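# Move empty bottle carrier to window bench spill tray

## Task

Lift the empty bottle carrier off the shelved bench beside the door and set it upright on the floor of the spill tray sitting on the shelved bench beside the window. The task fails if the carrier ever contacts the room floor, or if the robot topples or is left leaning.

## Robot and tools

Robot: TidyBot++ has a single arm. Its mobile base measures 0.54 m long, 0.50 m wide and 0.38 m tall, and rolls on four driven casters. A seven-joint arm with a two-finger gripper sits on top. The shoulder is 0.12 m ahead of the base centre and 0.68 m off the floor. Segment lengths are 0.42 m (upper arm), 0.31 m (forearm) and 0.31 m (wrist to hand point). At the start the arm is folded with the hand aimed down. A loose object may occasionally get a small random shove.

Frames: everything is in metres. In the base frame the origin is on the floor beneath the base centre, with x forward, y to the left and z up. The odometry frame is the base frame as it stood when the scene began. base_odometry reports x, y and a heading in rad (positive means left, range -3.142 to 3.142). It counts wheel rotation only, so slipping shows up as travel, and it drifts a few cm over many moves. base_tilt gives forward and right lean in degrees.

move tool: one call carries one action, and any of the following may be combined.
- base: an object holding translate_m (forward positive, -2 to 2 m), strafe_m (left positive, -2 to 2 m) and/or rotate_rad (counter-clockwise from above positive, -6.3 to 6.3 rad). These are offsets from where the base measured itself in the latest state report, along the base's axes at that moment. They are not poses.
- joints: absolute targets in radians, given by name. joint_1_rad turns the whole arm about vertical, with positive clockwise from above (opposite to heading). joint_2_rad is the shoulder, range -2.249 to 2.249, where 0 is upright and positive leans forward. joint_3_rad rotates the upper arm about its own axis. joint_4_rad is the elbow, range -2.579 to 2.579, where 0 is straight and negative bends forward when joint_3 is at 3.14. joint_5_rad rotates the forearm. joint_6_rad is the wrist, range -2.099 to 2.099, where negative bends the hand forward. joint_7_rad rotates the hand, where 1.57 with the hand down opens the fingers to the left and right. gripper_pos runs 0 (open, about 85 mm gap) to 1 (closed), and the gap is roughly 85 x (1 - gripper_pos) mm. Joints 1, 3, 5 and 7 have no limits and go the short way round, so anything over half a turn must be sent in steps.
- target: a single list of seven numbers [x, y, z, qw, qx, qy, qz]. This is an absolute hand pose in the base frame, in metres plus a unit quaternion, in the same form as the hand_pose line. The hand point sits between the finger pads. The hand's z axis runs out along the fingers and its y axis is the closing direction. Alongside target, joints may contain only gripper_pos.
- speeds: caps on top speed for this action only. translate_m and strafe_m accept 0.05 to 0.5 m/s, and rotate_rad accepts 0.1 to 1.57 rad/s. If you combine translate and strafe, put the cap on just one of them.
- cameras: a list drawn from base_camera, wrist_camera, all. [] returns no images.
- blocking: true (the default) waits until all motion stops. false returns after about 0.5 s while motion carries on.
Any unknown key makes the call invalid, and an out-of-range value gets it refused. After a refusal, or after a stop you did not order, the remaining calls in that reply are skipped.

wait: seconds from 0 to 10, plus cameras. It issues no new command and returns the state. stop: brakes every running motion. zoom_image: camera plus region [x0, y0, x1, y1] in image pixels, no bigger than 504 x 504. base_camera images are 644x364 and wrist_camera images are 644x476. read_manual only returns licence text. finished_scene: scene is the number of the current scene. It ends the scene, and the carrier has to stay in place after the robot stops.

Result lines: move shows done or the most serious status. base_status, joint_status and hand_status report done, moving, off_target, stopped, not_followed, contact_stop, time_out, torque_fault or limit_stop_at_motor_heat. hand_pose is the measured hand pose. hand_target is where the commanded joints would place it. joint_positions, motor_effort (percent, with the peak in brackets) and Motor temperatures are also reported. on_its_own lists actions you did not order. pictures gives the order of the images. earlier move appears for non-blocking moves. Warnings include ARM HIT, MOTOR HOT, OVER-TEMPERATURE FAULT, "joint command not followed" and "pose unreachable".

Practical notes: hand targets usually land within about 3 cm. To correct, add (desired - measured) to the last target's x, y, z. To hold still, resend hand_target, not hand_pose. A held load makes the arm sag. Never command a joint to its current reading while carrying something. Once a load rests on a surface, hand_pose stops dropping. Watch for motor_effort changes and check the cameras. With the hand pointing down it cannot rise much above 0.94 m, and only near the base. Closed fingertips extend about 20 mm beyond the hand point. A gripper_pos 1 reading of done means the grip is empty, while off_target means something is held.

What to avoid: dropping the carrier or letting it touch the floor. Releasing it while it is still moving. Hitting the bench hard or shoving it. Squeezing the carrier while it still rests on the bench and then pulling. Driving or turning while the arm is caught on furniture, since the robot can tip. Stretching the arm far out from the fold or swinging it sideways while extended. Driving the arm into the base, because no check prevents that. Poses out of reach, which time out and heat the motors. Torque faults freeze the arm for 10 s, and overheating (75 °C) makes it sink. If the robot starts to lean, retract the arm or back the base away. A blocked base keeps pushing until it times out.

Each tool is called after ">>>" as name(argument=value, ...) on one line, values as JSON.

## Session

>>> move(joints={"joint_2_rad": -0.3, "joint_4_rad": -2.4, "joint_6_rad": 0.6, "joint_7_rad": 1.57}, cameras=["wrist_camera", "base_camera"])

Scene clock: 2.03 s.
Motor temperatures (°C): [26 23 28 34 33 36 34]
move: done
base_odometry: x=+0.000 y=+0.000 heading=+0.000
base_tilt: forward=+0.0 right=+0.2
base_status: not commanded
joint_positions: joint_1_rad=-0.029 joint_2_rad=-0.314 joint_3_rad=+3.149 joint_4_rad=-2.400 joint_5_rad=-0.006 joint_6_rad=+0.544 joint_7_rad=+1.609 gripper_pos=+0.000
joint_status: all done
motor_effort: joint_1_rad=+0(1) joint_2_rad=-9(10) joint_3_rad=+0(1) joint_4_rad=+19(20) joint_5_rad=+0(1) joint_6_rad=+10(10) joint_7_rad=+1(1)
hand_pose: x=+0.5739 y=+0.0100 z=+0.9362 quat_wxyz=(+0.004, +0.697, +0.017, +0.717) (m; base frame)
hand_target: x=+0.5765 y=+0.0099 z=+0.9471 quat_wxyz=(-0.010, +0.682, +0.004, +0.732) (m; base frame)
hand_status: not commanded
pictures: base_camera, wrist_camera
camera_calibration:
wrist_camera: T_world_to_cam=[[0.0401535, -0.998993, 0.0200413, -0.0285673], [-0.00897489, -0.0204173, -0.999751, 0.989527], [0.999153, 0.0399637, -0.00978567, -0.423204], [0, 0, 0, 1]] pos_world=[0.432873, 0.00857771, 0.985712]

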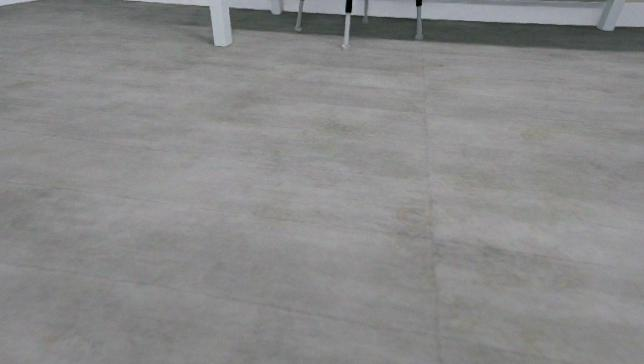

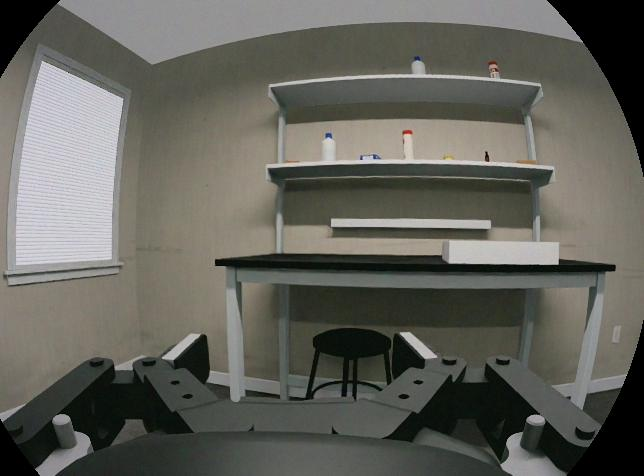

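>>> move(cameras=["wrist_camera"])

Scene clock: 9.67 s.
Motor temperatures (°C): [26 23 28 34 33 36 34]
base_odometry: x=+0.000 y=+0.000 heading=+0.000
base_tilt: forward=+0.1 right=+0.1
base_status: not commanded
joint_positions: joint_1_rad=-0.029 joint_2_rad=-0.314 joint_3_rad=+3.149 joint_4_rad=-2.400 joint_5_rad=-0.006 joint_6_rad=+0.545 joint_7_rad=+1.609 gripper_pos=+0.000
joint_status: all done
motor_effort: joint_1_rad=+0(1) joint_2_rad=-9(10) joint_3_rad=+0(1) joint_4_rad=+20(20) joint_5_rad=+0(1) joint_6_rad=+8(10) joint_7_rad=+1(1)
hand_pose: x=+0.5738 y=+0.0100 z=+0.9366 quat_wxyz=(+0.004, +0.696, +0.017, +0.718) (m; base frame)
hand_target: x=+0.5765 y=+0.0099 z=+0.9471 quat_wxyz=(-0.010, +0.682, +0.004, +0.732) (m; base frame)
hand_status: not commanded
pictures: wrist_camera
camera_calibration:
wrist_camera: T_world_to_cam=[[0.0401234, -0.998993, 0.0200641, -0.0285805], [-0.00787965, -0.020396, -0.999761, 0.989248], [0.999164, 0.0399557, -0.00869008, -0.424222], [0, 0, 0, 1]] pos_world=[0.432809, 0.00857507, 0.985898]

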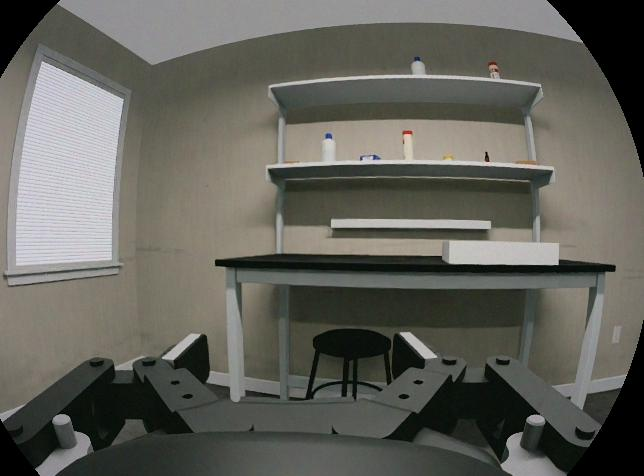

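>>> move(base={"translate_m": 1.05, "strafe_m": -0.85, "rotate_rad": -0.168}, joints={"joint_1_rad": 0.0, "joint_2_rad": -0.3, "joint_3_rad": 3.14, "joint_4_rad": -2.0, "joint_5_rad": 0.0, "joint_6_rad": 0.0, "joint_7_rad": 1.57}, cameras=["wrist_camera"])

Scene clock: 22.27 s.
Motor temperatures (°C): [26 23 28 34 33 36 33]
move: done
base_odometry: x=+1.050 y=-0.850 heading=-0.169
base_tilt: forward=+0.1 right=+0.1
base_status: done
joint_positions: joint_1_rad=-0.014 joint_2_rad=-0.303 joint_3_rad=+3.145 joint_4_rad=-2.006 joint_5_rad=-0.006 joint_6_rad=+0.041 joint_7_rad=+1.609 gripper_pos=+0.000
joint_status: all done
motor_effort: joint_1_rad=+0(2) joint_2_rad=-11(16) joint_3_rad=+0(3) joint_4_rad=+21(23) joint_5_rad=+0(1) joint_6_rad=+8(9) joint_7_rad=+0(1)
hand_pose: x=+0.6150 y=+0.0063 z=+1.0141 quat_wxyz=(+0.007, +0.738, +0.015, +0.674) (m; base frame)
hand_target: x=+0.6151 y=+0.0023 z=+1.0032 quat_wxyz=(-0.001, +0.751, +0.000, +0.660) (m; base frame)
hand_status: not commanded
pictures: wrist_camera
camera_calibration:
wrist_camera: T_world_to_cam=[[0.0340564, -0.999263, 0.0177301, -0.0293322], [-0.128339, -0.0219661, -0.991487, 1.13266], [0.991145, 0.031491, -0.128992, -0.337517], [0, 0, 0, 1]] pos_world=[0.480891, 0.00619819, 1.08]

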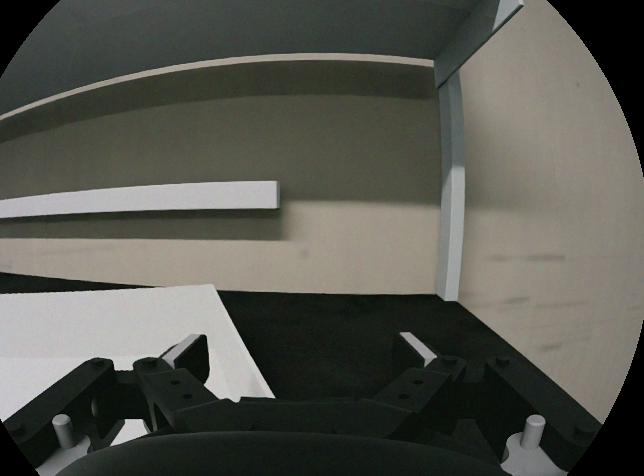

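>>> move(cameras=["base_camera"])

Scene clock: 23.17 s.
Motor temperatures (°C): [26 23 28 34 33 36 33]
base_odometry: x=+1.050 y=-0.850 heading=-0.169
base_tilt: forward=+0.2 right=+0.1
base_status: done
joint_positions: joint_1_rad=-0.014 joint_2_rad=-0.303 joint_3_rad=+3.145 joint_4_rad=-2.006 joint_5_rad=-0.006 joint_6_rad=+0.041 joint_7_rad=+1.609 gripper_pos=+0.000
joint_status: all done
motor_effort: joint_1_rad=+0(2) joint_2_rad=-11(16) joint_3_rad=+0(3) joint_4_rad=+21(23) joint_5_rad=+0(1) joint_6_rad=+9(9) joint_7_rad=+1(1)
hand_pose: x=+0.6150 y=+0.0063 z=+1.0141 quat_wxyz=(+0.007, +0.738, +0.015, +0.674) (m; base frame)
hand_target: x=+0.6151 y=+0.0023 z=+1.0032 quat_wxyz=(-0.001, +0.751, +0.000, +0.660) (m; base frame)
hand_status: not commanded
pictures: base_camera

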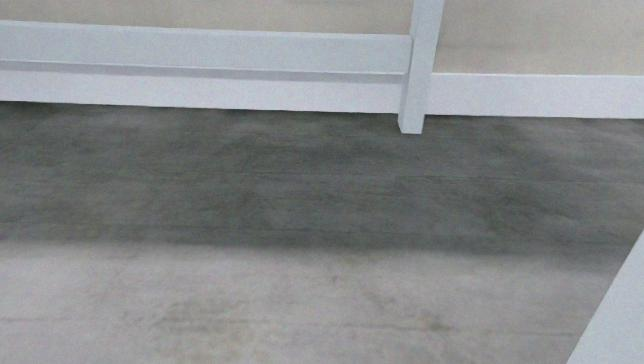

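>>> move(joints={"joint_1_rad": 0.0, "joint_2_rad": 0.0, "joint_3_rad": 3.14, "joint_4_rad": -0.6, "joint_5_rad": 0.0, "joint_6_rad": -1.6, "joint_7_rad": 1.57}, blocking=false, cameras=[])

>>> move(base={"translate_m": -0.36, "strafe_m": 0.09, "rotate_rad": 0.169}, cameras=["wrist_camera", "base_camera"])

Scene clock: 58.60 s.
Motor temperatures (°C): [26 23 28 34 33 36 33]
move: moving
base_odometry: x=+1.050 y=-0.850 heading=-0.169
base_tilt: forward=+0.1 right=+0.1
base_status: not commanded
joint_positions: joint_1_rad=-0.014 joint_2_rad=-0.292 joint_3_rad=+3.145 joint_4_rad=-1.891 joint_5_rad=-0.006 joint_6_rad=-0.089 joint_7_rad=+1.609 gripper_pos=+0.000
joint_status: joint_1_rad moving; joint_2_rad moving; joint_3_rad moving; joint_4_rad moving; joint_5_rad moving; joint_6_rad moving; joint_7_rad moving
motor_effort: joint_1_rad=-1(1) joint_2_rad=-12(12) joint_3_rad=+0(1) joint_4_rad=+23(23) joint_5_rad=+0(1) joint_6_rad=+8(9) joint_7_rad=+0(1)
hand_pose: x=+0.6213 y=+0.0066 z=+1.0392 quat_wxyz=(+0.006, +0.747, +0.016, +0.664) (m; base frame)
hand_target: x=+0.6269 y=+0.0023 z=+1.0247 quat_wxyz=(-0.001, +0.767, +0.000, +0.642) (m; base frame)
hand_status: not commanded
pictures: none
No camera images: "cameras" was empty.

Scene clock: 61.13 s.
Motor temperatures (°C): [26 23 28 34 33 36 33]
move: done
base_odometry: x=+0.710 y=-0.701 heading=+0.001
base_tilt: forward=+0.1 right=+0.1
base_status: done
joint_positions: joint_1_rad=-0.007 joint_2_rad=-0.011 joint_3_rad=+3.137 joint_4_rad=-0.607 joint_5_rad=-0.006 joint_6_rad=-1.554 joint_7_rad=+1.609 gripper_pos=+0.000
joint_status: all done
motor_effort: joint_1_rad=-1(3) joint_2_rad=-14(19) joint_3_rad=+0(4) joint_4_rad=+13(23) joint_5_rad=+0(2) joint_6_rad=+7(10) joint_7_rad=+0(1)
hand_pose: x=+0.5510 y=+0.0084 z=+1.1923 quat_wxyz=(+0.004, +0.879, +0.023, +0.476) (m; base frame)
hand_target: x=+0.5482 y=+0.0020 z=+1.1788 quat_wxyz=(-0.001, +0.891, +0.000, +0.454) (m; base frame)
hand_status: not commanded
pictures: base_camera, wrist_camera
camera_calibration:
wrist_camera: T_world_to_cam=[[0.0495935, -0.998743, 0.00730261, -0.0244233], [-0.578572, -0.0346879, -0.814893, 1.33882], [0.814122, 0.0361883, -0.579565, 0.383489], [0, 0, 0, 1]] pos_world=[0.463606, 0.00817032, 1.31343]

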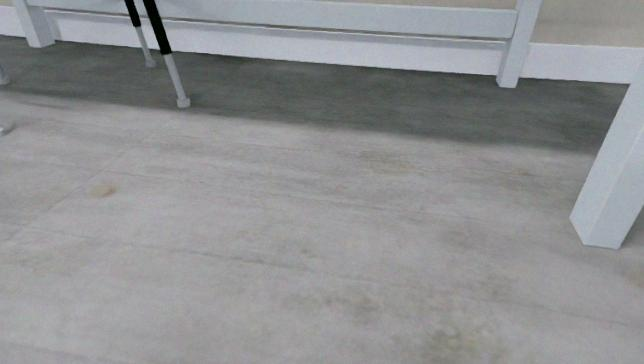

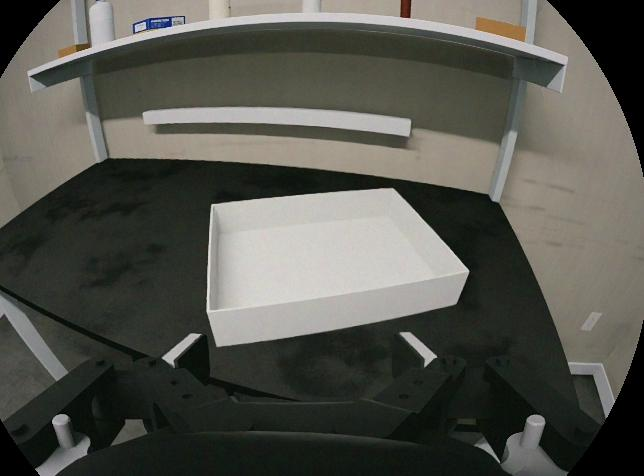

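>>> move(base={"translate_m": -0.3, "rotate_rad": 3.0}, joints={"joint_1_rad": 0.0, "joint_2_rad": -0.3, "joint_3_rad": 3.14, "joint_4_rad": -1.6, "joint_5_rad": 0.0, "joint_6_rad": -0.5, "joint_7_rad": 1.57}, cameras=["wrist_camera"])

Scene clock: 84.77 s.
Motor temperatures (°C): [26 23 28 34 33 36 33]
move: done
base_odometry: x=+0.410 y=-0.701 heading=+3.000
base_tilt: forward=+0.2 right=+0.1
base_status: done
joint_positions: joint_1_rad=-0.005 joint_2_rad=-0.271 joint_3_rad=+3.140 joint_4_rad=-1.589 joint_5_rad=-0.006 joint_6_rad=-0.555 joint_7_rad=+1.609 gripper_pos=+0.000
joint_status: all done
motor_effort: joint_1_rad=+0(2) joint_2_rad=-12(21) joint_3_rad=+0(3) joint_4_rad=+21(23) joint_5_rad=+0(2) joint_6_rad=+8(9) joint_7_rad=+1(1)
hand_pose: x=+0.6079 y=+0.0058 z=+1.0735 quat_wxyz=(+0.007, +0.805, +0.017, +0.593) (m; base frame)
hand_target: x=+0.6007 y=+0.0023 z=+1.0971 quat_wxyz=(-0.001, +0.783, +0.000, +0.622) (m; base frame)
hand_status: not commanded
pictures: wrist_camera
camera_calibration:
wrist_camera: T_world_to_cam=[[0.0368187, -0.999226, 0.0138807, -0.0282043], [-0.33334, -0.0253748, -0.942465, 1.26264], [0.942088, 0.0300734, -0.334016, -0.0728706], [0, 0, 0, 1]] pos_world=[0.490577, 0.00604836, 1.16605]

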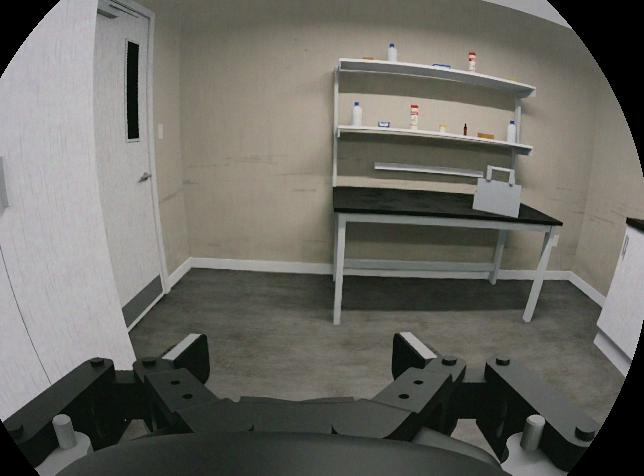

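>>> zoom_image(camera="wrist_camera", region=[440, 140, 580, 240])

Scaled by 3.600.

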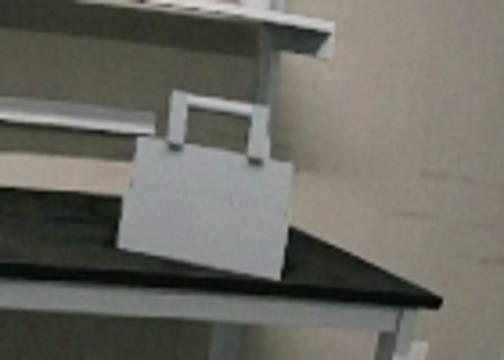

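>>> move(base={"translate_m": 1.458, "strafe_m": -0.612, "rotate_rad": -0.585}, joints={"joint_1_rad": 0.0, "joint_2_rad": -0.15, "joint_3_rad": 3.14, "joint_4_rad": -1.45, "joint_5_rad": 0.0, "joint_6_rad": -0.9, "joint_7_rad": 1.57}, cameras=["wrist_camera"])

Scene clock: 103.07 s.
Motor temperatures (°C): [26 24 28 34 33 36 33]
move: done
base_odometry: x=-0.947 y=+0.111 heading=+2.414
base_tilt: forward=+0.2 right=+0.1
base_status: done
joint_positions: joint_1_rad=-0.002 joint_2_rad=-0.147 joint_3_rad=+3.143 joint_4_rad=-1.458 joint_5_rad=-0.006 joint_6_rad=-0.859 joint_7_rad=+1.609 gripper_pos=+0.000
joint_status: all done
motor_effort: joint_1_rad=+0(2) joint_2_rad=-16(19) joint_3_rad=+0(3) joint_4_rad=+20(22) joint_5_rad=+0(2) joint_6_rad=+7(9) joint_7_rad=+1(1)
hand_pose: x=+0.6182 y=+0.0029 z=+1.0035 quat_wxyz=(+0.006, +0.884, +0.016, +0.467) (m; base frame)
hand_target: x=+0.6107 y=+0.0022 z=+0.9988 quat_wxyz=(+0.000, +0.891, +0.000, +0.454) (m; base frame)
hand_status: not commanded
pictures: wrist_camera
camera_calibration:
wrist_camera: T_world_to_cam=[[0.0348653, -0.999384, 0.00391544, -0.0193618], [-0.59461, -0.0238926, -0.803659, 1.22223], [0.803258, 0.0256916, -0.595077, 0.241918], [0, 0, 0, 1]] pos_world=[0.533105, 0.00363718, 1.12629]

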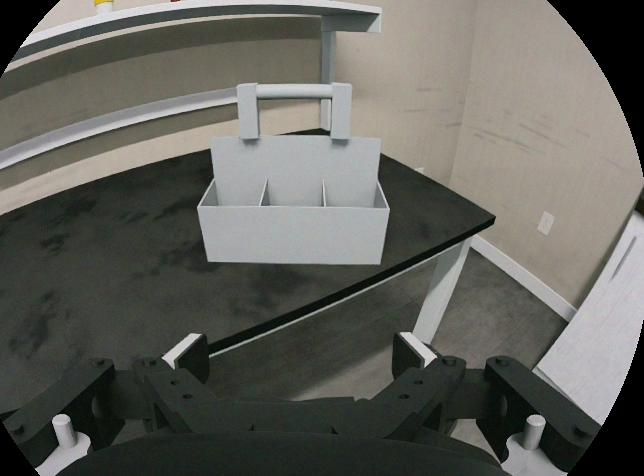

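>>> move(base={"translate_m": 0.275, "strafe_m": 0.036, "rotate_rad": -0.009}, speeds={"translate_m": 0.25}, joints={"joint_1_rad": 0.0, "joint_2_rad": -0.04, "joint_3_rad": 3.14, "joint_4_rad": -1.81, "joint_5_rad": 0.035, "joint_6_rad": 0.2, "joint_7_rad": 0.02, "gripper_pos": 0.1}, cameras=["wrist_camera"])

Scene clock: 115.10 s.
Motor temperatures (°C): [26 24 28 34 33 36 33]
move: done
base_odometry: x=-1.176 y=+0.267 heading=+2.404
base_tilt: forward=+0.1 right=+0.1
base_status: done
joint_positions: joint_1_rad=-0.002 joint_2_rad=-0.035 joint_3_rad=+3.143 joint_4_rad=-1.798 joint_5_rad=-0.006 joint_6_rad=+0.143 joint_7_rad=+0.088 gripper_pos=+0.100
joint_status: all done
motor_effort: joint_1_rad=+0(2) joint_2_rad=-21(25) joint_3_rad=+0(2) joint_4_rad=+21(23) joint_5_rad=+0(1) joint_6_rad=+9(10) joint_7_rad=+1(1)
hand_pose: x=+0.7236 y=+0.0014 z=+1.0271 quat_wxyz=(-0.467, +0.533, -0.491, +0.507) (m; base frame)
hand_target: x=+0.7216 y=+0.0045 z=+1.0402 quat_wxyz=(-0.489, +0.515, -0.484, +0.512) (m; base frame)
hand_status: not commanded
pictures: wrist_camera
camera_calibration:
wrist_camera: T_world_to_cam=[[-0.027432, -0.0708269, -0.997111, 1.04738], [-0.0416103, 0.996703, -0.0696531, 0.148396], [0.998757, 0.0395794, -0.0302887, -0.550255], [0, 0, 0, 1]] pos_world=[0.584477, -0.0519454, 1.03802]

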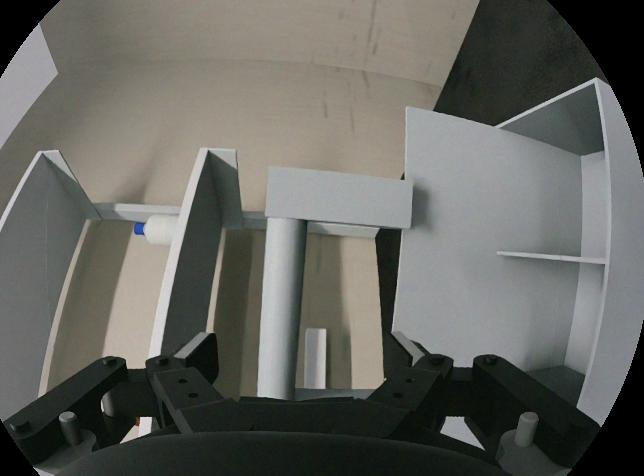

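>>> move(base={"translate_m": 0.053}, speeds={"translate_m": 0.12}, joints={"joint_4_rad": -1.795, "joint_5_rad": 0.035, "joint_6_rad": 0.2}, cameras=["wrist_camera"])

Scene clock: 122.80 s.
Motor temperatures (°C): [26 24 28 34 33 36 33]
move: done
base_odometry: x=-1.216 y=+0.302 heading=+2.405
base_tilt: forward=+0.2 right=+0.0
base_status: done
joint_positions: joint_1_rad=-0.002 joint_2_rad=-0.033 joint_3_rad=+3.143 joint_4_rad=-1.794 joint_5_rad=-0.006 joint_6_rad=+0.147 joint_7_rad=+0.085 gripper_pos=+0.100
joint_status: all done
motor_effort: joint_1_rad=-1(1) joint_2_rad=-21(25) joint_3_rad=+0(1) joint_4_rad=+21(23) joint_5_rad=+0(1) joint_6_rad=+8(10) joint_7_rad=+1(1)
hand_pose: x=+0.7247 y=+0.0014 z=+1.0294 quat_wxyz=(-0.469, +0.530, -0.490, +0.508) (m; base frame)
hand_target: x=+0.7224 y=+0.0045 z=+1.0495 quat_wxyz=(-0.492, +0.511, -0.480, +0.515) (m; base frame)
hand_status: not commanded
pictures: wrist_camera
camera_calibration:
wrist_camera: T_world_to_cam=[[-0.0217536, -0.0680375, -0.997446, 1.04585], [-0.0410649, 0.996901, -0.0671047, 0.145583], [0.99892, 0.0395002, -0.0244801, -0.557337], [0, 0, 0, 1]] pos_world=[0.585464, -0.0519594, 1.03931]

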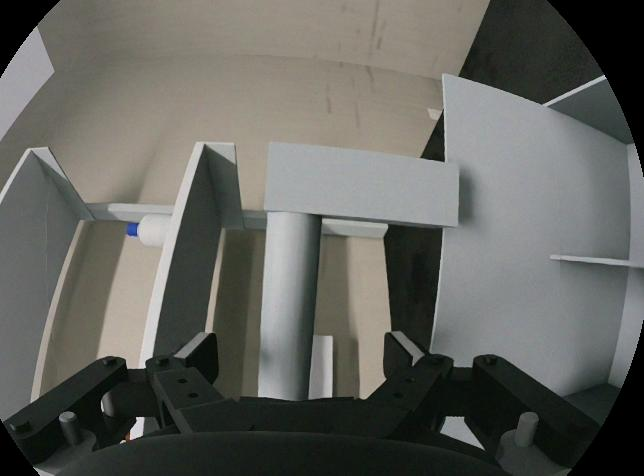

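>>> move(joints={"joint_4_rad": -1.782}, cameras=["wrist_camera"])

Scene clock: 125.53 s.
Motor temperatures (°C): [26 24 28 34 33 36 33]
move: done
base_odometry: x=-1.216 y=+0.302 heading=+2.405
base_tilt: forward=+0.1 right=+0.1
base_status: not commanded
joint_positions: joint_1_rad=-0.002 joint_2_rad=-0.033 joint_3_rad=+3.143 joint_4_rad=-1.787 joint_5_rad=-0.006 joint_6_rad=+0.148 joint_7_rad=+0.085 gripper_pos=+0.100
joint_status: all done
motor_effort: joint_1_rad=-1(1) joint_2_rad=-22(22) joint_3_rad=+0(0) joint_4_rad=+21(23) joint_5_rad=+1(1) joint_6_rad=+9(10) joint_7_rad=+1(1)
hand_pose: x=+0.7252 y=+0.0014 z=+1.0345 quat_wxyz=(-0.471, +0.528, -0.488, +0.510) (m; base frame)
hand_target: x=+0.7231 y=+0.0045 z=+1.0576 quat_wxyz=(-0.495, +0.508, -0.477, +0.519) (m; base frame)
hand_status: not commanded
pictures: wrist_camera
camera_calibration:
wrist_camera: T_world_to_cam=[[-0.0130494, -0.0679725, -0.997602, 1.04487], [-0.0404706, 0.996905, -0.0673956, 0.145824], [0.999096, 0.0394941, -0.0157599, -0.566927], [0, 0, 0, 1]] pos_world=[0.58595, -0.0519604, 1.04325]

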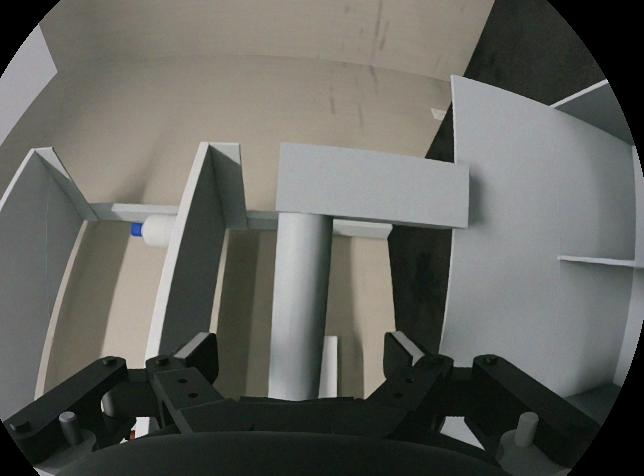

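>>> move(joints={"gripper_pos": 0.62}, cameras=[])

>>> move(joints={"gripper_pos": 1.0}, cameras=["wrist_camera"])

Scene clock: 128.13 s.
Motor temperatures (°C): [26 24 28 34 33 36 33]
move: done
base_odometry: x=-1.216 y=+0.302 heading=+2.405
base_tilt: forward=+0.1 right=+0.1
base_status: not commanded
joint_positions: joint_1_rad=-0.002 joint_2_rad=-0.033 joint_3_rad=+3.143 joint_4_rad=-1.787 joint_5_rad=-0.006 joint_6_rad=+0.148 joint_7_rad=+0.085 gripper_pos=+0.620
joint_status: all done
motor_effort: joint_1_rad=+0(1) joint_2_rad=-21(22) joint_3_rad=+0(0) joint_4_rad=+22(22) joint_5_rad=+0(1) joint_6_rad=+8(9) joint_7_rad=+1(1)
hand_pose: x=+0.7252 y=+0.0014 z=+1.0345 quat_wxyz=(-0.471, +0.528, -0.488, +0.510) (m; base frame)
hand_target: x=+0.7231 y=+0.0045 z=+1.0576 quat_wxyz=(-0.495, +0.508, -0.477, +0.519) (m; base frame)
hand_status: not commanded
pictures: none
No camera images: "cameras" was empty.

Scene clock: 128.87 s.
Motor temperatures (°C): [26 24 28 34 33 36 33]
move: off_target
base_odometry: x=-1.216 y=+0.302 heading=+2.405
base_tilt: forward=+0.2 right=+0.1
base_status: not commanded
joint_positions: joint_1_rad=-0.002 joint_2_rad=-0.033 joint_3_rad=+3.143 joint_4_rad=-1.786 joint_5_rad=-0.006 joint_6_rad=+0.151 joint_7_rad=+0.081 gripper_pos=+0.774
joint_status: gripper_pos off_target (ended at +0.774, target +1.000)
motor_effort: joint_1_rad=+0(1) joint_2_rad=-22(25) joint_3_rad=+0(1) joint_4_rad=+23(24) joint_5_rad=+1(1) joint_6_rad=+9(11) joint_7_rad=+1(1)
hand_pose: x=+0.7253 y=+0.0014 z=+1.0362 quat_wxyz=(-0.473, +0.526, -0.488, +0.511) (m; base frame)
hand_target: x=+0.7231 y=+0.0045 z=+1.0576 quat_wxyz=(-0.495, +0.508, -0.477, +0.519) (m; base frame)
hand_status: not commanded
pictures: wrist_camera
camera_calibration:
wrist_camera: T_world_to_cam=[[-0.00880835, -0.0639053, -0.997917, 1.04373], [-0.0400688, 0.997177, -0.0635042, 0.141602], [0.999158, 0.039426, -0.0113441, -0.57162], [0, 0, 0, 1]] pos_world=[0.586006, -0.0519651, 1.04407]

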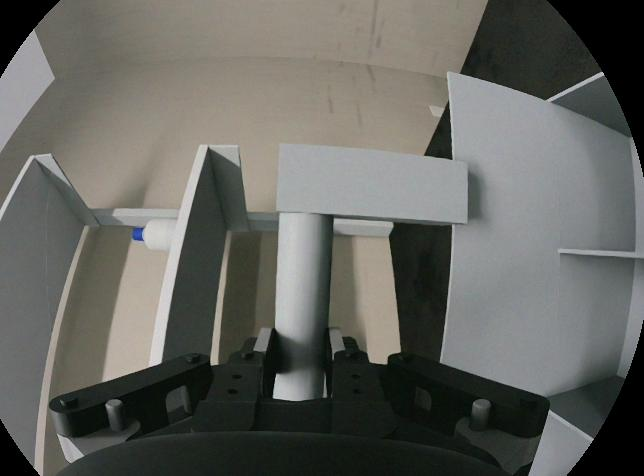

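>>> move(joints={"joint_1_rad": 0.0, "joint_2_rad": -0.044, "joint_3_rad": 3.14, "joint_4_rad": -1.75, "joint_5_rad": 0.035, "joint_6_rad": 0.165, "joint_7_rad": 0.02}, cameras=[])

>>> move(joints={"joint_1_rad": 0.0, "joint_2_rad": -0.046, "joint_3_rad": 3.14, "joint_4_rad": -1.69, "joint_5_rad": 0.035, "joint_6_rad": 0.095, "joint_7_rad": 0.02}, cameras=["wrist_camera"])

Scene clock: 131.37 s.
Motor temperatures (°C): [26 24 28 34 33 36 33]
move: done
base_odometry: x=-1.216 y=+0.302 heading=+2.405
base_tilt: forward=+0.1 right=+0.1
base_status: not commanded
joint_positions: joint_1_rad=-0.002 joint_2_rad=-0.031 joint_3_rad=+3.143 joint_4_rad=-1.776 joint_5_rad=-0.006 joint_6_rad=+0.142 joint_7_rad=+0.081 gripper_pos=+0.774
joint_status: all done
motor_effort: joint_1_rad=+0(1) joint_2_rad=-26(26) joint_3_rad=+0(1) joint_4_rad=+26(26) joint_5_rad=+0(1) joint_6_rad=+12(12) joint_7_rad=+1(1)
hand_pose: x=+0.7267 y=+0.0014 z=+1.0376 quat_wxyz=(-0.473, +0.527, -0.489, +0.510) (m; base frame)
hand_target: x=+0.7231 y=+0.0041 z=+1.0690 quat_wxyz=(-0.495, +0.508, -0.477, +0.519) (m; base frame)
hand_status: not commanded
pictures: none
No camera images: "cameras" was empty.

Scene clock: 132.17 s.
Motor temperatures (°C): [26 24 28 34 33 36 33]
move: done
base_odometry: x=-1.216 y=+0.302 heading=+2.405
base_tilt: forward=+0.1 right=+0.1
base_status: not commanded
joint_positions: joint_1_rad=-0.002 joint_2_rad=-0.030 joint_3_rad=+3.143 joint_4_rad=-1.715 joint_5_rad=-0.006 joint_6_rad=+0.101 joint_7_rad=+0.081 gripper_pos=+0.774
joint_status: all done
motor_effort: joint_1_rad=+0(1) joint_2_rad=-26(27) joint_3_rad=+0(1) joint_4_rad=+25(28) joint_5_rad=+1(1) joint_6_rad=+12(13) joint_7_rad=+0(1)
hand_pose: x=+0.7300 y=+0.0015 z=+1.0623 quat_wxyz=(-0.478, +0.522, -0.484, +0.515) (m; base frame)
hand_target: x=+0.7244 y=+0.0034 z=+1.0859 quat_wxyz=(-0.493, +0.509, -0.479, +0.518) (m; base frame)
hand_status: not commanded
pictures: wrist_camera
camera_calibration:
wrist_camera: T_world_to_cam=[[0.00844957, -0.0637943, -0.997927, 1.0573], [-0.0392612, 0.997172, -0.0640785, 0.143375], [0.999193, 0.0397212, 0.00592103, -0.594358], [0, 0, 0, 1]] pos_world=[0.590574, -0.0519108, 1.06781]

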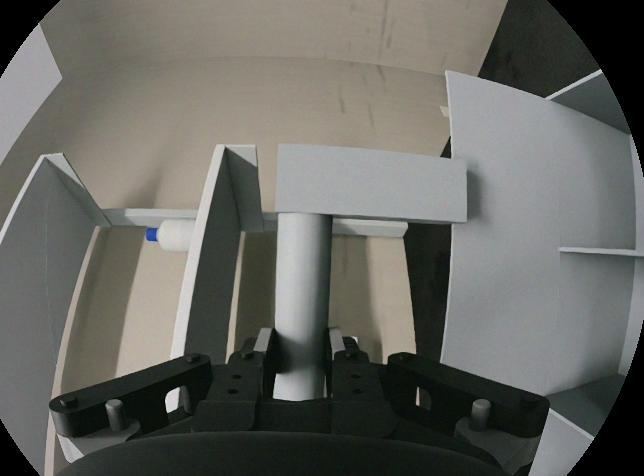

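>>> move(base={"translate_m": -0.32}, speeds={"translate_m": 0.3}, joints={"joint_1_rad": 0.0, "joint_2_rad": -0.06, "joint_3_rad": 3.14, "joint_4_rad": -1.57, "joint_5_rad": 0.035, "joint_6_rad": -0.03, "joint_7_rad": 0.02}, cameras=[])

>>> move(base={"translate_m": -1.0, "strafe_m": 0.0, "rotate_rad": -0.1}, speeds={"translate_m": 0.05, "rotate_rad": 0.1}, joints={"joint_2_rad": -0.05, "joint_4_rad": -1.35, "joint_6_rad": -0.19}, blocking=false, cameras=["wrist_camera"])

Scene clock: 151.47 s.
Motor temperatures (°C): [26 24 28 34 32 36 33]
move: done
base_odometry: x=-0.979 y=+0.087 heading=+2.404
base_tilt: forward=+0.1 right=+0.1
base_status: done
joint_positions: joint_1_rad=-0.002 joint_2_rad=-0.032 joint_3_rad=+3.142 joint_4_rad=-1.595 joint_5_rad=-0.006 joint_6_rad=-0.016 joint_7_rad=+0.081 gripper_pos=+0.774
joint_status: all done
motor_effort: joint_1_rad=+1(4) joint_2_rad=-26(31) joint_3_rad=+0(4) joint_4_rad=+26(27) joint_5_rad=+0(1) joint_6_rad=+12(13) joint_7_rad=+1(1)
hand_pose: x=+0.7313 y=+0.0020 z=+1.1018 quat_wxyz=(-0.479, +0.521, -0.483, +0.516) (m; base frame)
hand_target: x=+0.7187 y=+0.0020 z=+1.1305 quat_wxyz=(-0.494, +0.506, -0.478, +0.521) (m; base frame)
hand_status: not commanded
pictures: none
No camera images: "cameras" was empty.

Scene clock: 151.97 s.
Motor temperatures (°C): [26 24 28 34 32 36 33]
move: moving
base_odometry: x=-0.961 y=+0.071 heading=+2.358
base_tilt: forward=+0.1 right=+0.2
base_status: translate_m moving; strafe_m moving; rotate_rad moving
joint_positions: joint_1_rad=-0.002 joint_2_rad=-0.029 joint_3_rad=+3.141 joint_4_rad=-1.488 joint_5_rad=-0.006 joint_6_rad=-0.102 joint_7_rad=+0.081 gripper_pos=+0.774
joint_status: joint_2_rad moving; joint_4_rad moving; joint_6_rad moving
motor_effort: joint_1_rad=-1(2) joint_2_rad=-27(30) joint_3_rad=+0(3) joint_4_rad=+27(28) joint_5_rad=+1(1) joint_6_rad=+13(14) joint_7_rad=+1(1)
hand_pose: x=+0.7306 y=+0.0031 z=+1.1406 quat_wxyz=(-0.484, +0.517, -0.478, +0.520) (m; base frame)
hand_target: x=+0.7159 y=+0.0010 z=+1.1790 quat_wxyz=(-0.500, +0.497, -0.472, +0.530) (m; base frame)
hand_status: not commanded
pictures: wrist_camera
camera_calibration:
wrist_camera: T_world_to_cam=[[0.0318781, -0.0637537, -0.997456, 1.11784], [-0.0409793, 0.997041, -0.0650368, 0.149135], [0.998651, 0.0429483, 0.0291712, -0.621637], [0, 0, 0, 1]] pos_world=[0.591276, -0.0507289, 1.14283]

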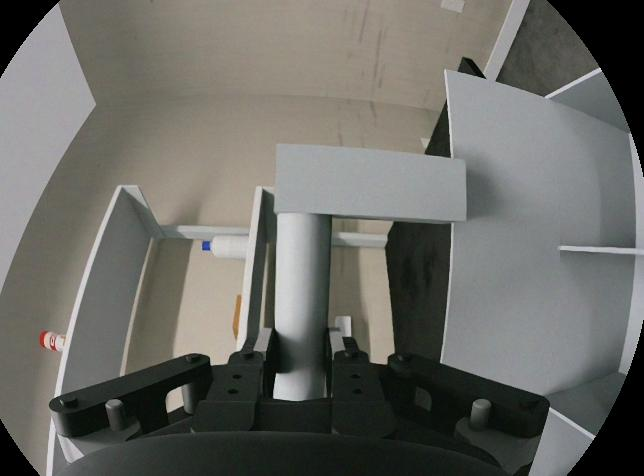

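>>> move(base={"translate_m": -1.64, "strafe_m": -0.46, "rotate_rad": -2.539}, speeds={"translate_m": 0.4, "rotate_rad": 0.6}, joints={"joint_1_rad": 0.0, "joint_2_rad": 0.0, "joint_3_rad": 3.14, "joint_4_rad": -1.15, "joint_5_rad": 0.035, "joint_6_rad": -0.33, "joint_7_rad": 0.02}, blocking=false, cameras=[])

>>> move(joints={"joint_2_rad": 0.04, "joint_4_rad": -0.92, "joint_6_rad": -0.49}, blocking=false, cameras=[])

>>> move(joints={"joint_2_rad": 0.093, "joint_4_rad": -0.694, "joint_6_rad": -0.662}, blocking=true, cameras=["wrist_camera"])

Scene clock: 155.00 s.
Motor temperatures (°C): [26 24 28 34 32 36 33]
earlier move: replaced
move: moving
base_odometry: x=-0.785 y=-0.087 heading=+2.114
base_tilt: forward=+0.1 right=+0.0
base_status: translate_m replaced; translate_m moving; strafe_m moving; rotate_rad moving
joint_positions: joint_1_rad=-0.006 joint_2_rad=+0.017 joint_3_rad=+3.132 joint_4_rad=-1.270 joint_5_rad=-0.006 joint_6_rad=-0.256 joint_7_rad=+0.081 gripper_pos=+0.774
joint_status: joint_1_rad moving; joint_2_rad moving; joint_3_rad moving; joint_4_rad moving; joint_5_rad moving; joint_6_rad moving; joint_7_rad moving
motor_effort: joint_1_rad=+1(4) joint_2_rad=-31(32) joint_3_rad=+1(3) joint_4_rad=+26(28) joint_5_rad=+1(2) joint_6_rad=+12(13) joint_7_rad=+1(2)
hand_pose: x=+0.7389 y=+0.0112 z=+1.1993 quat_wxyz=(-0.492, +0.515, -0.470, +0.521) (m; base frame)
hand_target: x=+0.7150 y=-0.0007 z=+1.2425 quat_wxyz=(-0.505, +0.488, -0.467, +0.537) (m; base frame)
hand_status: not commanded
pictures: none
No camera images: "cameras" was empty.

Scene clock: 155.50 s.
Motor temperatures (°C): [26 24 28 34 32 36 33]
move: moving
base_odometry: x=-0.617 y=-0.194 heading=+1.813
base_tilt: forward=+0.1 right=+0.1
base_status: translate_m moving; strafe_m moving; rotate_rad moving
joint_positions: joint_1_rad=-0.005 joint_2_rad=+0.043 joint_3_rad=+3.133 joint_4_rad=-1.010 joint_5_rad=-0.006 joint_6_rad=-0.417 joint_7_rad=+0.081 gripper_pos=+0.774
joint_status: joint_1_rad moving; joint_2_rad moving; joint_3_rad moving; joint_4_rad moving; joint_5_rad moving; joint_6_rad moving; joint_7_rad moving
motor_effort: joint_1_rad=-1(1) joint_2_rad=-25(32) joint_3_rad=+0(1) joint_4_rad=+23(27) joint_5_rad=+2(2) joint_6_rad=+12(13) joint_7_rad=+1(1)
hand_pose: x=+0.7198 y=+0.0102 z=+1.2889 quat_wxyz=(-0.509, +0.496, -0.452, +0.540) (m; base frame)
hand_target: x=+0.7089 y=-0.0025 z=+1.3038 quat_wxyz=(-0.510, +0.480, -0.463, +0.543) (m; base frame)
hand_status: not commanded
pictures: none
No camera images: "cameras" was empty.

Scene clock: 159.73 s.
Motor temperatures (°C): [26 24 28 34 32 36 33]
move: done
base_odometry: x=+0.571 y=-0.927 heading=-0.237
base_tilt: forward=+0.1 right=+0.1
base_status: done
joint_positions: joint_1_rad=+0.001 joint_2_rad=+0.128 joint_3_rad=+3.141 joint_4_rad=-0.723 joint_5_rad=-0.006 joint_6_rad=-0.648 joint_7_rad=+0.080 gripper_pos=+0.774
joint_status: all done
motor_effort: joint_1_rad=+0(5) joint_2_rad=-29(33) joint_3_rad=+0(4) joint_4_rad=+22(24) joint_5_rad=+0(2) joint_6_rad=+12(13) joint_7_rad=+1(1)
hand_pose: x=+0.7195 y=+0.0020 z=+1.3288 quat_wxyz=(-0.498, +0.500, -0.462, +0.536) (m; base frame)
hand_target: x=+0.6896 y=-0.0045 z=+1.3606 quat_wxyz=(-0.512, +0.474, -0.463, +0.546) (m; base frame)
hand_status: not commanded
pictures: wrist_camera
camera_calibration:
wrist_camera: T_world_to_cam=[[0.093346, -0.0641602, -0.993564, 1.25647], [-0.03645, 0.997032, -0.0678086, 0.162525], [0.994966, 0.0425451, 0.0907304, -0.695171], [0, 0, 0, 1]] pos_world=[0.580309, -0.0518519, 1.32247]

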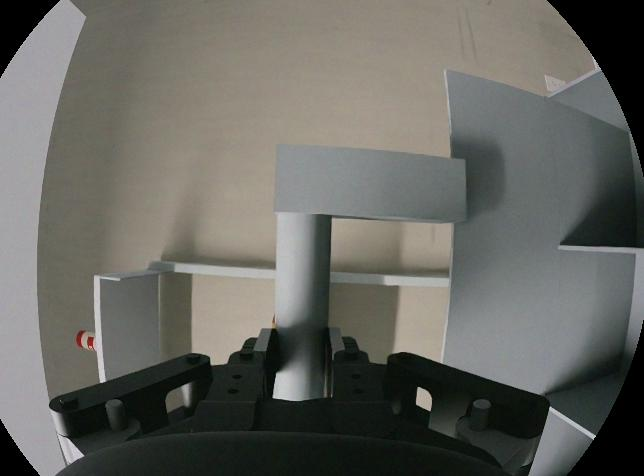

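>>> move(joints={"joint_1_rad": -0.476, "joint_6_rad": -0.735}, cameras=["base_camera", "wrist_camera"])

Scene clock: 167.90 s.
Motor temperatures (°C): [26 24 28 34 32 36 33]
move: done
base_odometry: x=+0.571 y=-0.927 heading=-0.237
base_tilt: forward=+0.1 right=+0.0
base_status: not commanded
joint_positions: joint_1_rad=-0.463 joint_2_rad=+0.128 joint_3_rad=+3.139 joint_4_rad=-0.723 joint_5_rad=-0.006 joint_6_rad=-0.717 joint_7_rad=+0.080 gripper_pos=+0.774
joint_status: all done
motor_effort: joint_1_rad=+0(2) joint_2_rad=-28(29) joint_3_rad=+0(2) joint_4_rad=+22(22) joint_5_rad=+0(1) joint_6_rad=+12(13) joint_7_rad=+1(1)
hand_pose: x=+0.6552 y=+0.2722 z=+1.3074 quat_wxyz=(-0.589, +0.615, -0.346, +0.393) (m; base frame)
hand_target: x=+0.6303 y=+0.2578 z=+1.3379 quat_wxyz=(-0.606, +0.593, -0.352, +0.397) (m; base frame)
hand_status: not commanded
pictures: base_camera, wrist_camera
camera_calibration:
wrist_camera: T_world_to_cam=[[0.0508891, -0.0460568, -0.997642, 1.28674], [-0.48553, 0.871799, -0.0650138, 0.213942], [0.872738, 0.487693, 0.0220031, -0.591921], [0, 0, 0, 1]] pos_world=[0.554986, 0.161424, 1.31064]

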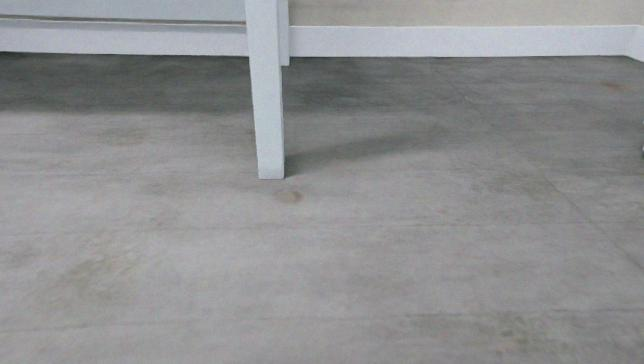

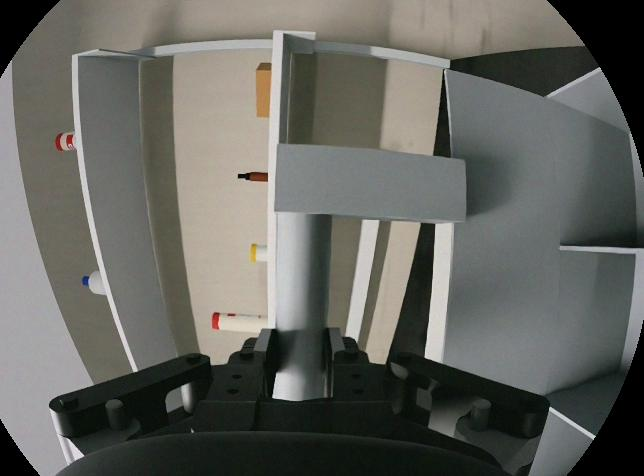

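>>> zoom_image(camera="wrist_camera", region=[330, 200, 470, 400])

Scaled by 2.520.

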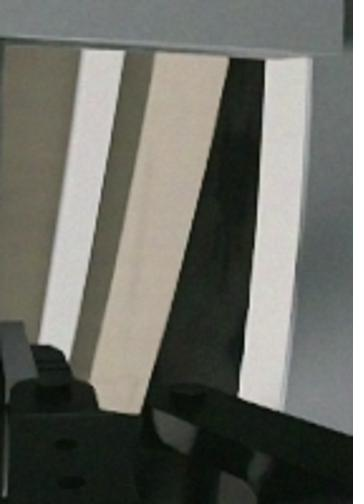

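>>> move(base={"translate_m": 0.35, "strafe_m": 0.207}, speeds={"translate_m": 0.2}, joints={"joint_1_rad": -0.492, "joint_6_rad": -0.735}, cameras=["wrist_camera", "base_camera"])

Scene clock: 206.33 s.
Motor temperatures (°C): [26 24 28 34 32 36 33]
move: done
base_odometry: x=+0.960 y=-0.808 heading=-0.237
base_tilt: forward=+0.1 right=+0.0
base_status: done
joint_positions: joint_1_rad=-0.478 joint_2_rad=+0.129 joint_3_rad=+3.139 joint_4_rad=-0.719 joint_5_rad=-0.006 joint_6_rad=-0.721 joint_7_rad=+0.080 gripper_pos=+0.774
joint_status: all done
motor_effort: joint_1_rad=+0(1) joint_2_rad=-28(32) joint_3_rad=+0(2) joint_4_rad=+21(23) joint_5_rad=+0(1) joint_6_rad=+12(13) joint_7_rad=+0(1)
hand_pose: x=+0.6510 y=+0.2801 z=+1.3076 quat_wxyz=(-0.592, +0.618, -0.342, +0.388) (m; base frame)
hand_target: x=+0.6261 y=+0.2659 z=+1.3379 quat_wxyz=(-0.609, +0.596, -0.347, +0.392) (m; base frame)
hand_status: not commanded
pictures: base_camera, wrist_camera
camera_calibration:
wrist_camera: T_world_to_cam=[[0.0507396, -0.0457503, -0.997663, 1.28761], [-0.498431, 0.86449, -0.0649928, 0.2155], [0.865443, 0.500564, 0.0210605, -0.589719], [0, 0, 0, 1]] pos_world=[0.552448, 0.167804, 1.31102]

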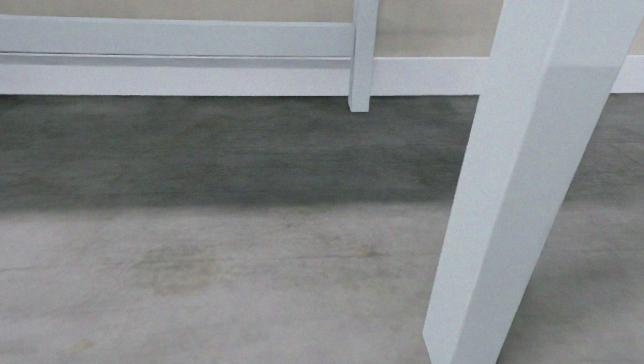

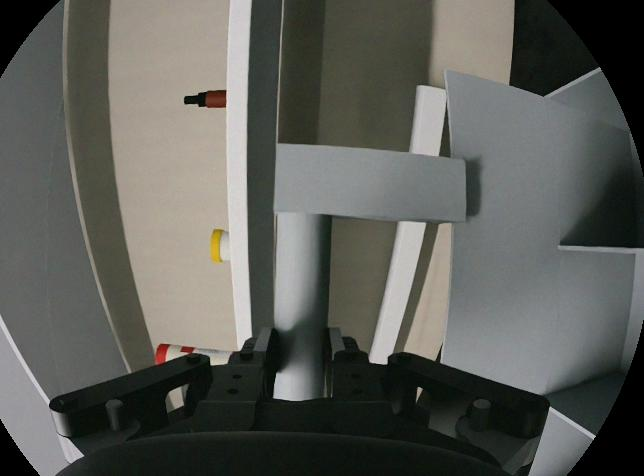

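>>> move(joints={"joint_1_rad": -0.492, "joint_2_rad": 0.023, "joint_3_rad": 3.14, "joint_4_rad": -0.871, "joint_5_rad": 0.035, "joint_6_rad": -0.626, "joint_7_rad": 0.02}, cameras=[])

Scene clock: 213.43 s.
Motor temperatures (°C): [26 24 28 34 32 36 33]
move: off_target
base_odometry: x=+0.960 y=-0.808 heading=-0.237
base_tilt: forward=+0.1 right=+0.0
base_status: not commanded
joint_positions: joint_1_rad=-0.478 joint_2_rad=+0.082 joint_3_rad=+3.139 joint_4_rad=-0.880 joint_5_rad=-0.006 joint_6_rad=-0.703 joint_7_rad=+0.080 gripper_pos=+0.774
joint_status: joint_2_rad off_target (ended at +0.082, target +0.023); the others done
motor_effort: joint_1_rad=+0(1) joint_2_rad=-27(29) joint_3_rad=+0(1) joint_4_rad=+22(24) joint_5_rad=+0(1) joint_6_rad=+12(13) joint_7_rad=+0(1)
hand_pose: x=+0.6517 y=+0.2805 z=+1.2515 quat_wxyz=(-0.563, +0.647, -0.358, +0.369) (m; base frame)
hand_target: x=+0.6194 y=+0.2635 z=+1.3152 quat_wxyz=(-0.609, +0.596, -0.345, +0.393) (m; base frame)
hand_status: not commanded
pictures: none
No camera images: "cameras" was empty.

>>> move(joints={"joint_1_rad": -0.492, "joint_2_rad": 0.0, "joint_3_rad": 3.14, "joint_4_rad": -0.878, "joint_5_rad": 0.035, "joint_6_rad": -0.535, "joint_7_rad": 0.02}, cameras=["wrist_camera", "base_camera"])

Scene clock: 217.10 s.
Motor temperatures (°C): [26 24 28 34 32 36 33]
move: off_target
base_odometry: x=+0.960 y=-0.808 heading=-0.237
base_tilt: forward=+0.1 right=+0.0
base_status: not commanded
joint_positions: joint_1_rad=-0.478 joint_2_rad=+0.049 joint_3_rad=+3.139 joint_4_rad=-0.891 joint_5_rad=-0.006 joint_6_rad=-0.607 joint_7_rad=+0.080 gripper_pos=+0.774
joint_status: joint_2_rad off_target (ended at +0.049, target +0.000); the others done
motor_effort: joint_1_rad=+0(1) joint_2_rad=-25(30) joint_3_rad=+0(1) joint_4_rad=+23(24) joint_5_rad=+0(1) joint_6_rad=+12(13) joint_7_rad=+0(2)
hand_pose: x=+0.6374 y=+0.2729 z=+1.2947 quat_wxyz=(-0.598, +0.611, -0.339, +0.393) (m; base frame)
hand_target: x=+0.6047 y=+0.2565 z=+1.3523 quat_wxyz=(-0.640, +0.562, -0.325, +0.411) (m; base frame)
hand_status: not commanded
pictures: base_camera, wrist_camera
camera_calibration:
wrist_camera: T_world_to_cam=[[0.0696657, -0.0356521, -0.996933, 1.25931], [-0.496735, 0.865415, -0.0656607, 0.213566], [0.865102, 0.499786, 0.0425801, -0.601518], [0, 0, 0, 1]] pos_world=[0.538729, 0.160705, 1.29509]

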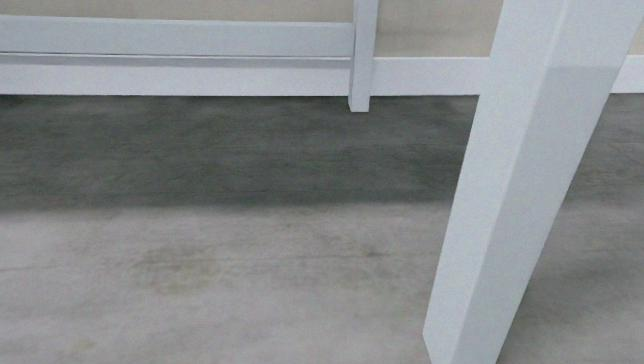

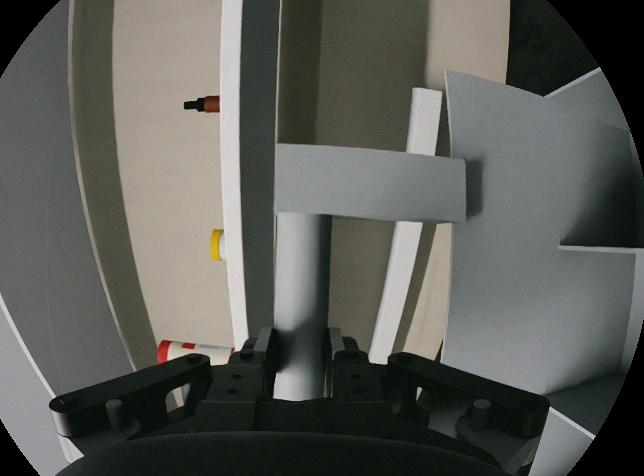

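>>> move(joints={"joint_1_rad": -0.492, "joint_2_rad": -0.027, "joint_3_rad": 3.14, "joint_4_rad": -0.999, "joint_5_rad": 0.035, "joint_6_rad": -0.46, "joint_7_rad": 0.02}, cameras=[])

Scene clock: 222.47 s.
Motor temperatures (°C): [26 24 28 34 32 36 33]
move: off_target
base_odometry: x=+0.960 y=-0.808 heading=-0.237
base_tilt: forward=+0.2 right=+0.1
base_status: not commanded
joint_positions: joint_1_rad=-0.478 joint_2_rad=+0.027 joint_3_rad=+3.139 joint_4_rad=-1.011 joint_5_rad=-0.006 joint_6_rad=-0.541 joint_7_rad=+0.080 gripper_pos=+0.774
joint_status: joint_2_rad off_target (ended at +0.027, target -0.027); the others done
motor_effort: joint_1_rad=-1(1) joint_2_rad=-26(28) joint_3_rad=+0(1) joint_4_rad=+23(25) joint_5_rad=+0(2) joint_6_rad=+13(13) joint_7_rad=+1(1)
hand_pose: x=+0.6439 y=+0.2763 z=+1.2600 quat_wxyz=(-0.589, +0.621, -0.344, +0.387) (m; base frame)
hand_target: x=+0.6108 y=+0.2606 z=+1.3227 quat_wxyz=(-0.635, +0.569, -0.327, +0.408) (m; base frame)
hand_status: not commanded
pictures: none
No camera images: "cameras" was empty.

>>> move(joints={"joint_1_rad": -0.492, "joint_2_rad": -0.059, "joint_3_rad": 3.14, "joint_4_rad": -1.102, "joint_5_rad": 0.035, "joint_6_rad": -0.377, "joint_7_rad": 0.02}, cameras=["wrist_camera"])

Scene clock: 224.90 s.
Motor temperatures (°C): [26 24 28 34 32 36 33]
move: off_target
base_odometry: x=+0.960 y=-0.808 heading=-0.237
base_tilt: forward=+0.1 right=+0.1
base_status: not commanded
joint_positions: joint_1_rad=-0.478 joint_2_rad=-0.004 joint_3_rad=+3.139 joint_4_rad=-1.112 joint_5_rad=-0.006 joint_6_rad=-0.459 joint_7_rad=+0.080 gripper_pos=+0.774
joint_status: joint_2_rad off_target (ended at -0.004, target -0.059); the others done
motor_effort: joint_1_rad=+0(1) joint_2_rad=-25(27) joint_3_rad=+0(1) joint_4_rad=+24(25) joint_5_rad=+0(2) joint_6_rad=+12(14) joint_7_rad=+1(1)
hand_pose: x=+0.6420 y=+0.2752 z=+1.2442 quat_wxyz=(-0.592, +0.617, -0.342, +0.389) (m; base frame)
hand_target: x=+0.6085 y=+0.2604 z=+1.3070 quat_wxyz=(-0.638, +0.566, -0.324, +0.410) (m; base frame)
hand_status: not commanded
pictures: wrist_camera
camera_calibration:
wrist_camera: T_world_to_cam=[[0.0523463, -0.0443447, -0.997644, 1.22311], [-0.497201, 0.865231, -0.0645471, 0.209575], [0.866055, 0.499409, 0.0232434, -0.580941], [0, 0, 0, 1]] pos_world=[0.543302, 0.163035, 1.24726]

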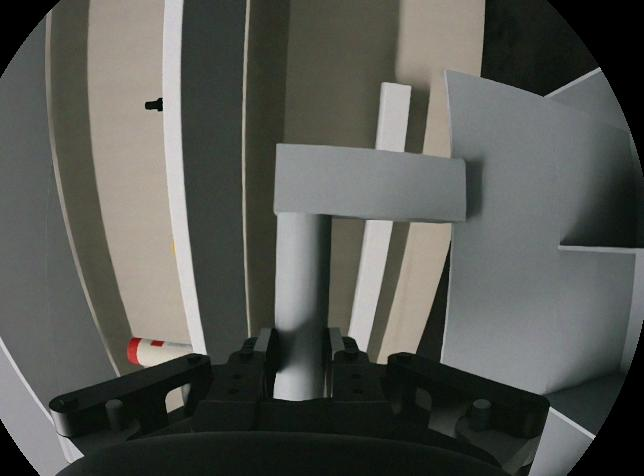

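>>> move(joints={"joint_1_rad": -0.492, "joint_2_rad": -0.086, "joint_3_rad": 3.14, "joint_4_rad": -1.199, "joint_5_rad": 0.035, "joint_6_rad": -0.306, "joint_7_rad": 0.02}, cameras=["wrist_camera"])

Scene clock: 227.53 s.
Motor temperatures (°C): [26 24 28 34 32 36 33]
move: off_target
base_odometry: x=+0.960 y=-0.808 heading=-0.237
base_tilt: forward=+0.1 right=+0.1
base_status: not commanded
joint_positions: joint_1_rad=-0.478 joint_2_rad=-0.032 joint_3_rad=+3.139 joint_4_rad=-1.210 joint_5_rad=-0.006 joint_6_rad=-0.387 joint_7_rad=+0.080 gripper_pos=+0.774
joint_status: joint_2_rad off_target (ended at -0.032, target -0.086); the others done
motor_effort: joint_1_rad=+0(1) joint_2_rad=-25(27) joint_3_rad=+0(1) joint_4_rad=+25(27) joint_5_rad=+0(1) joint_6_rad=+12(13) joint_7_rad=+1(2)
hand_pose: x=+0.6397 y=+0.2739 z=+1.2243 quat_wxyz=(-0.593, +0.617, -0.342, +0.389) (m; base frame)
hand_target: x=+0.6073 y=+0.2606 z=+1.2871 quat_wxyz=(-0.639, +0.566, -0.323, +0.409) (m; base frame)
hand_status: not commanded
pictures: wrist_camera
camera_calibration:
wrist_camera: T_world_to_cam=[[0.0534253, -0.0436743, -0.997616, 1.20245], [-0.496787, 0.865473, -0.0644937, 0.207875], [0.866226, 0.499049, 0.0245413, -0.579498], [0, 0, 0, 1]] pos_world=[0.541005, 0.161804, 1.22721]

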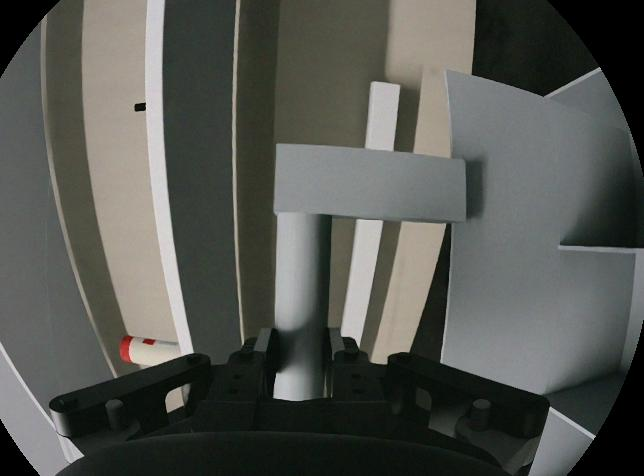

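>>> move(joints={"joint_1_rad": -0.492, "joint_2_rad": -0.099, "joint_3_rad": 3.14, "joint_4_rad": -1.264, "joint_5_rad": 0.035, "joint_6_rad": -0.254, "joint_7_rad": 0.02}, cameras=[])

>>> move(joints={"joint_1_rad": -0.492, "joint_2_rad": -0.108, "joint_3_rad": 3.14, "joint_4_rad": -1.306, "joint_5_rad": 0.035, "joint_6_rad": -0.221, "joint_7_rad": 0.02}, cameras=[])

Scene clock: 230.97 s.
Motor temperatures (°C): [26 24 28 34 32 36 33]
move: off_target
base_odometry: x=+0.960 y=-0.808 heading=-0.237
base_tilt: forward=+0.2 right=+0.0
base_status: not commanded
joint_positions: joint_1_rad=-0.478 joint_2_rad=-0.046 joint_3_rad=+3.139 joint_4_rad=-1.276 joint_5_rad=-0.006 joint_6_rad=-0.333 joint_7_rad=+0.080 gripper_pos=+0.774
joint_status: joint_2_rad off_target (ended at -0.046, target -0.099); the others done
motor_effort: joint_1_rad=+0(1) joint_2_rad=-25(26) joint_3_rad=+0(1) joint_4_rad=+25(26) joint_5_rad=+1(1) joint_6_rad=+12(13) joint_7_rad=+1(1)
hand_pose: x=+0.6395 y=+0.2737 z=+1.2098 quat_wxyz=(-0.593, +0.616, -0.342, +0.390) (m; base frame)
hand_target: x=+0.6083 y=+0.2618 z=+1.2717 quat_wxyz=(-0.639, +0.566, -0.322, +0.409) (m; base frame)
hand_status: not commanded
pictures: none
No camera images: "cameras" was empty.

Scene clock: 231.67 s.
Motor temperatures (°C): [26 24 28 34 32 36 33]
move: off_target
base_odometry: x=+0.960 y=-0.808 heading=-0.237
base_tilt: forward=+0.2 right=+0.0
base_status: not commanded
joint_positions: joint_1_rad=-0.478 joint_2_rad=-0.056 joint_3_rad=+3.139 joint_4_rad=-1.318 joint_5_rad=-0.006 joint_6_rad=-0.299 joint_7_rad=+0.080 gripper_pos=+0.774
joint_status: joint_2_rad off_target (ended at -0.056, target -0.108); the others done
motor_effort: joint_1_rad=+0(1) joint_2_rad=-24(26) joint_3_rad=+0(1) joint_4_rad=+26(26) joint_5_rad=+0(1) joint_6_rad=+13(13) joint_7_rad=+1(1)
hand_pose: x=+0.6390 y=+0.2734 z=+1.2002 quat_wxyz=(-0.594, +0.615, -0.342, +0.390) (m; base frame)
hand_target: x=+0.6083 y=+0.2622 z=+1.2617 quat_wxyz=(-0.639, +0.567, -0.321, +0.409) (m; base frame)
hand_status: not commanded
pictures: none
No camera images: "cameras" was empty.


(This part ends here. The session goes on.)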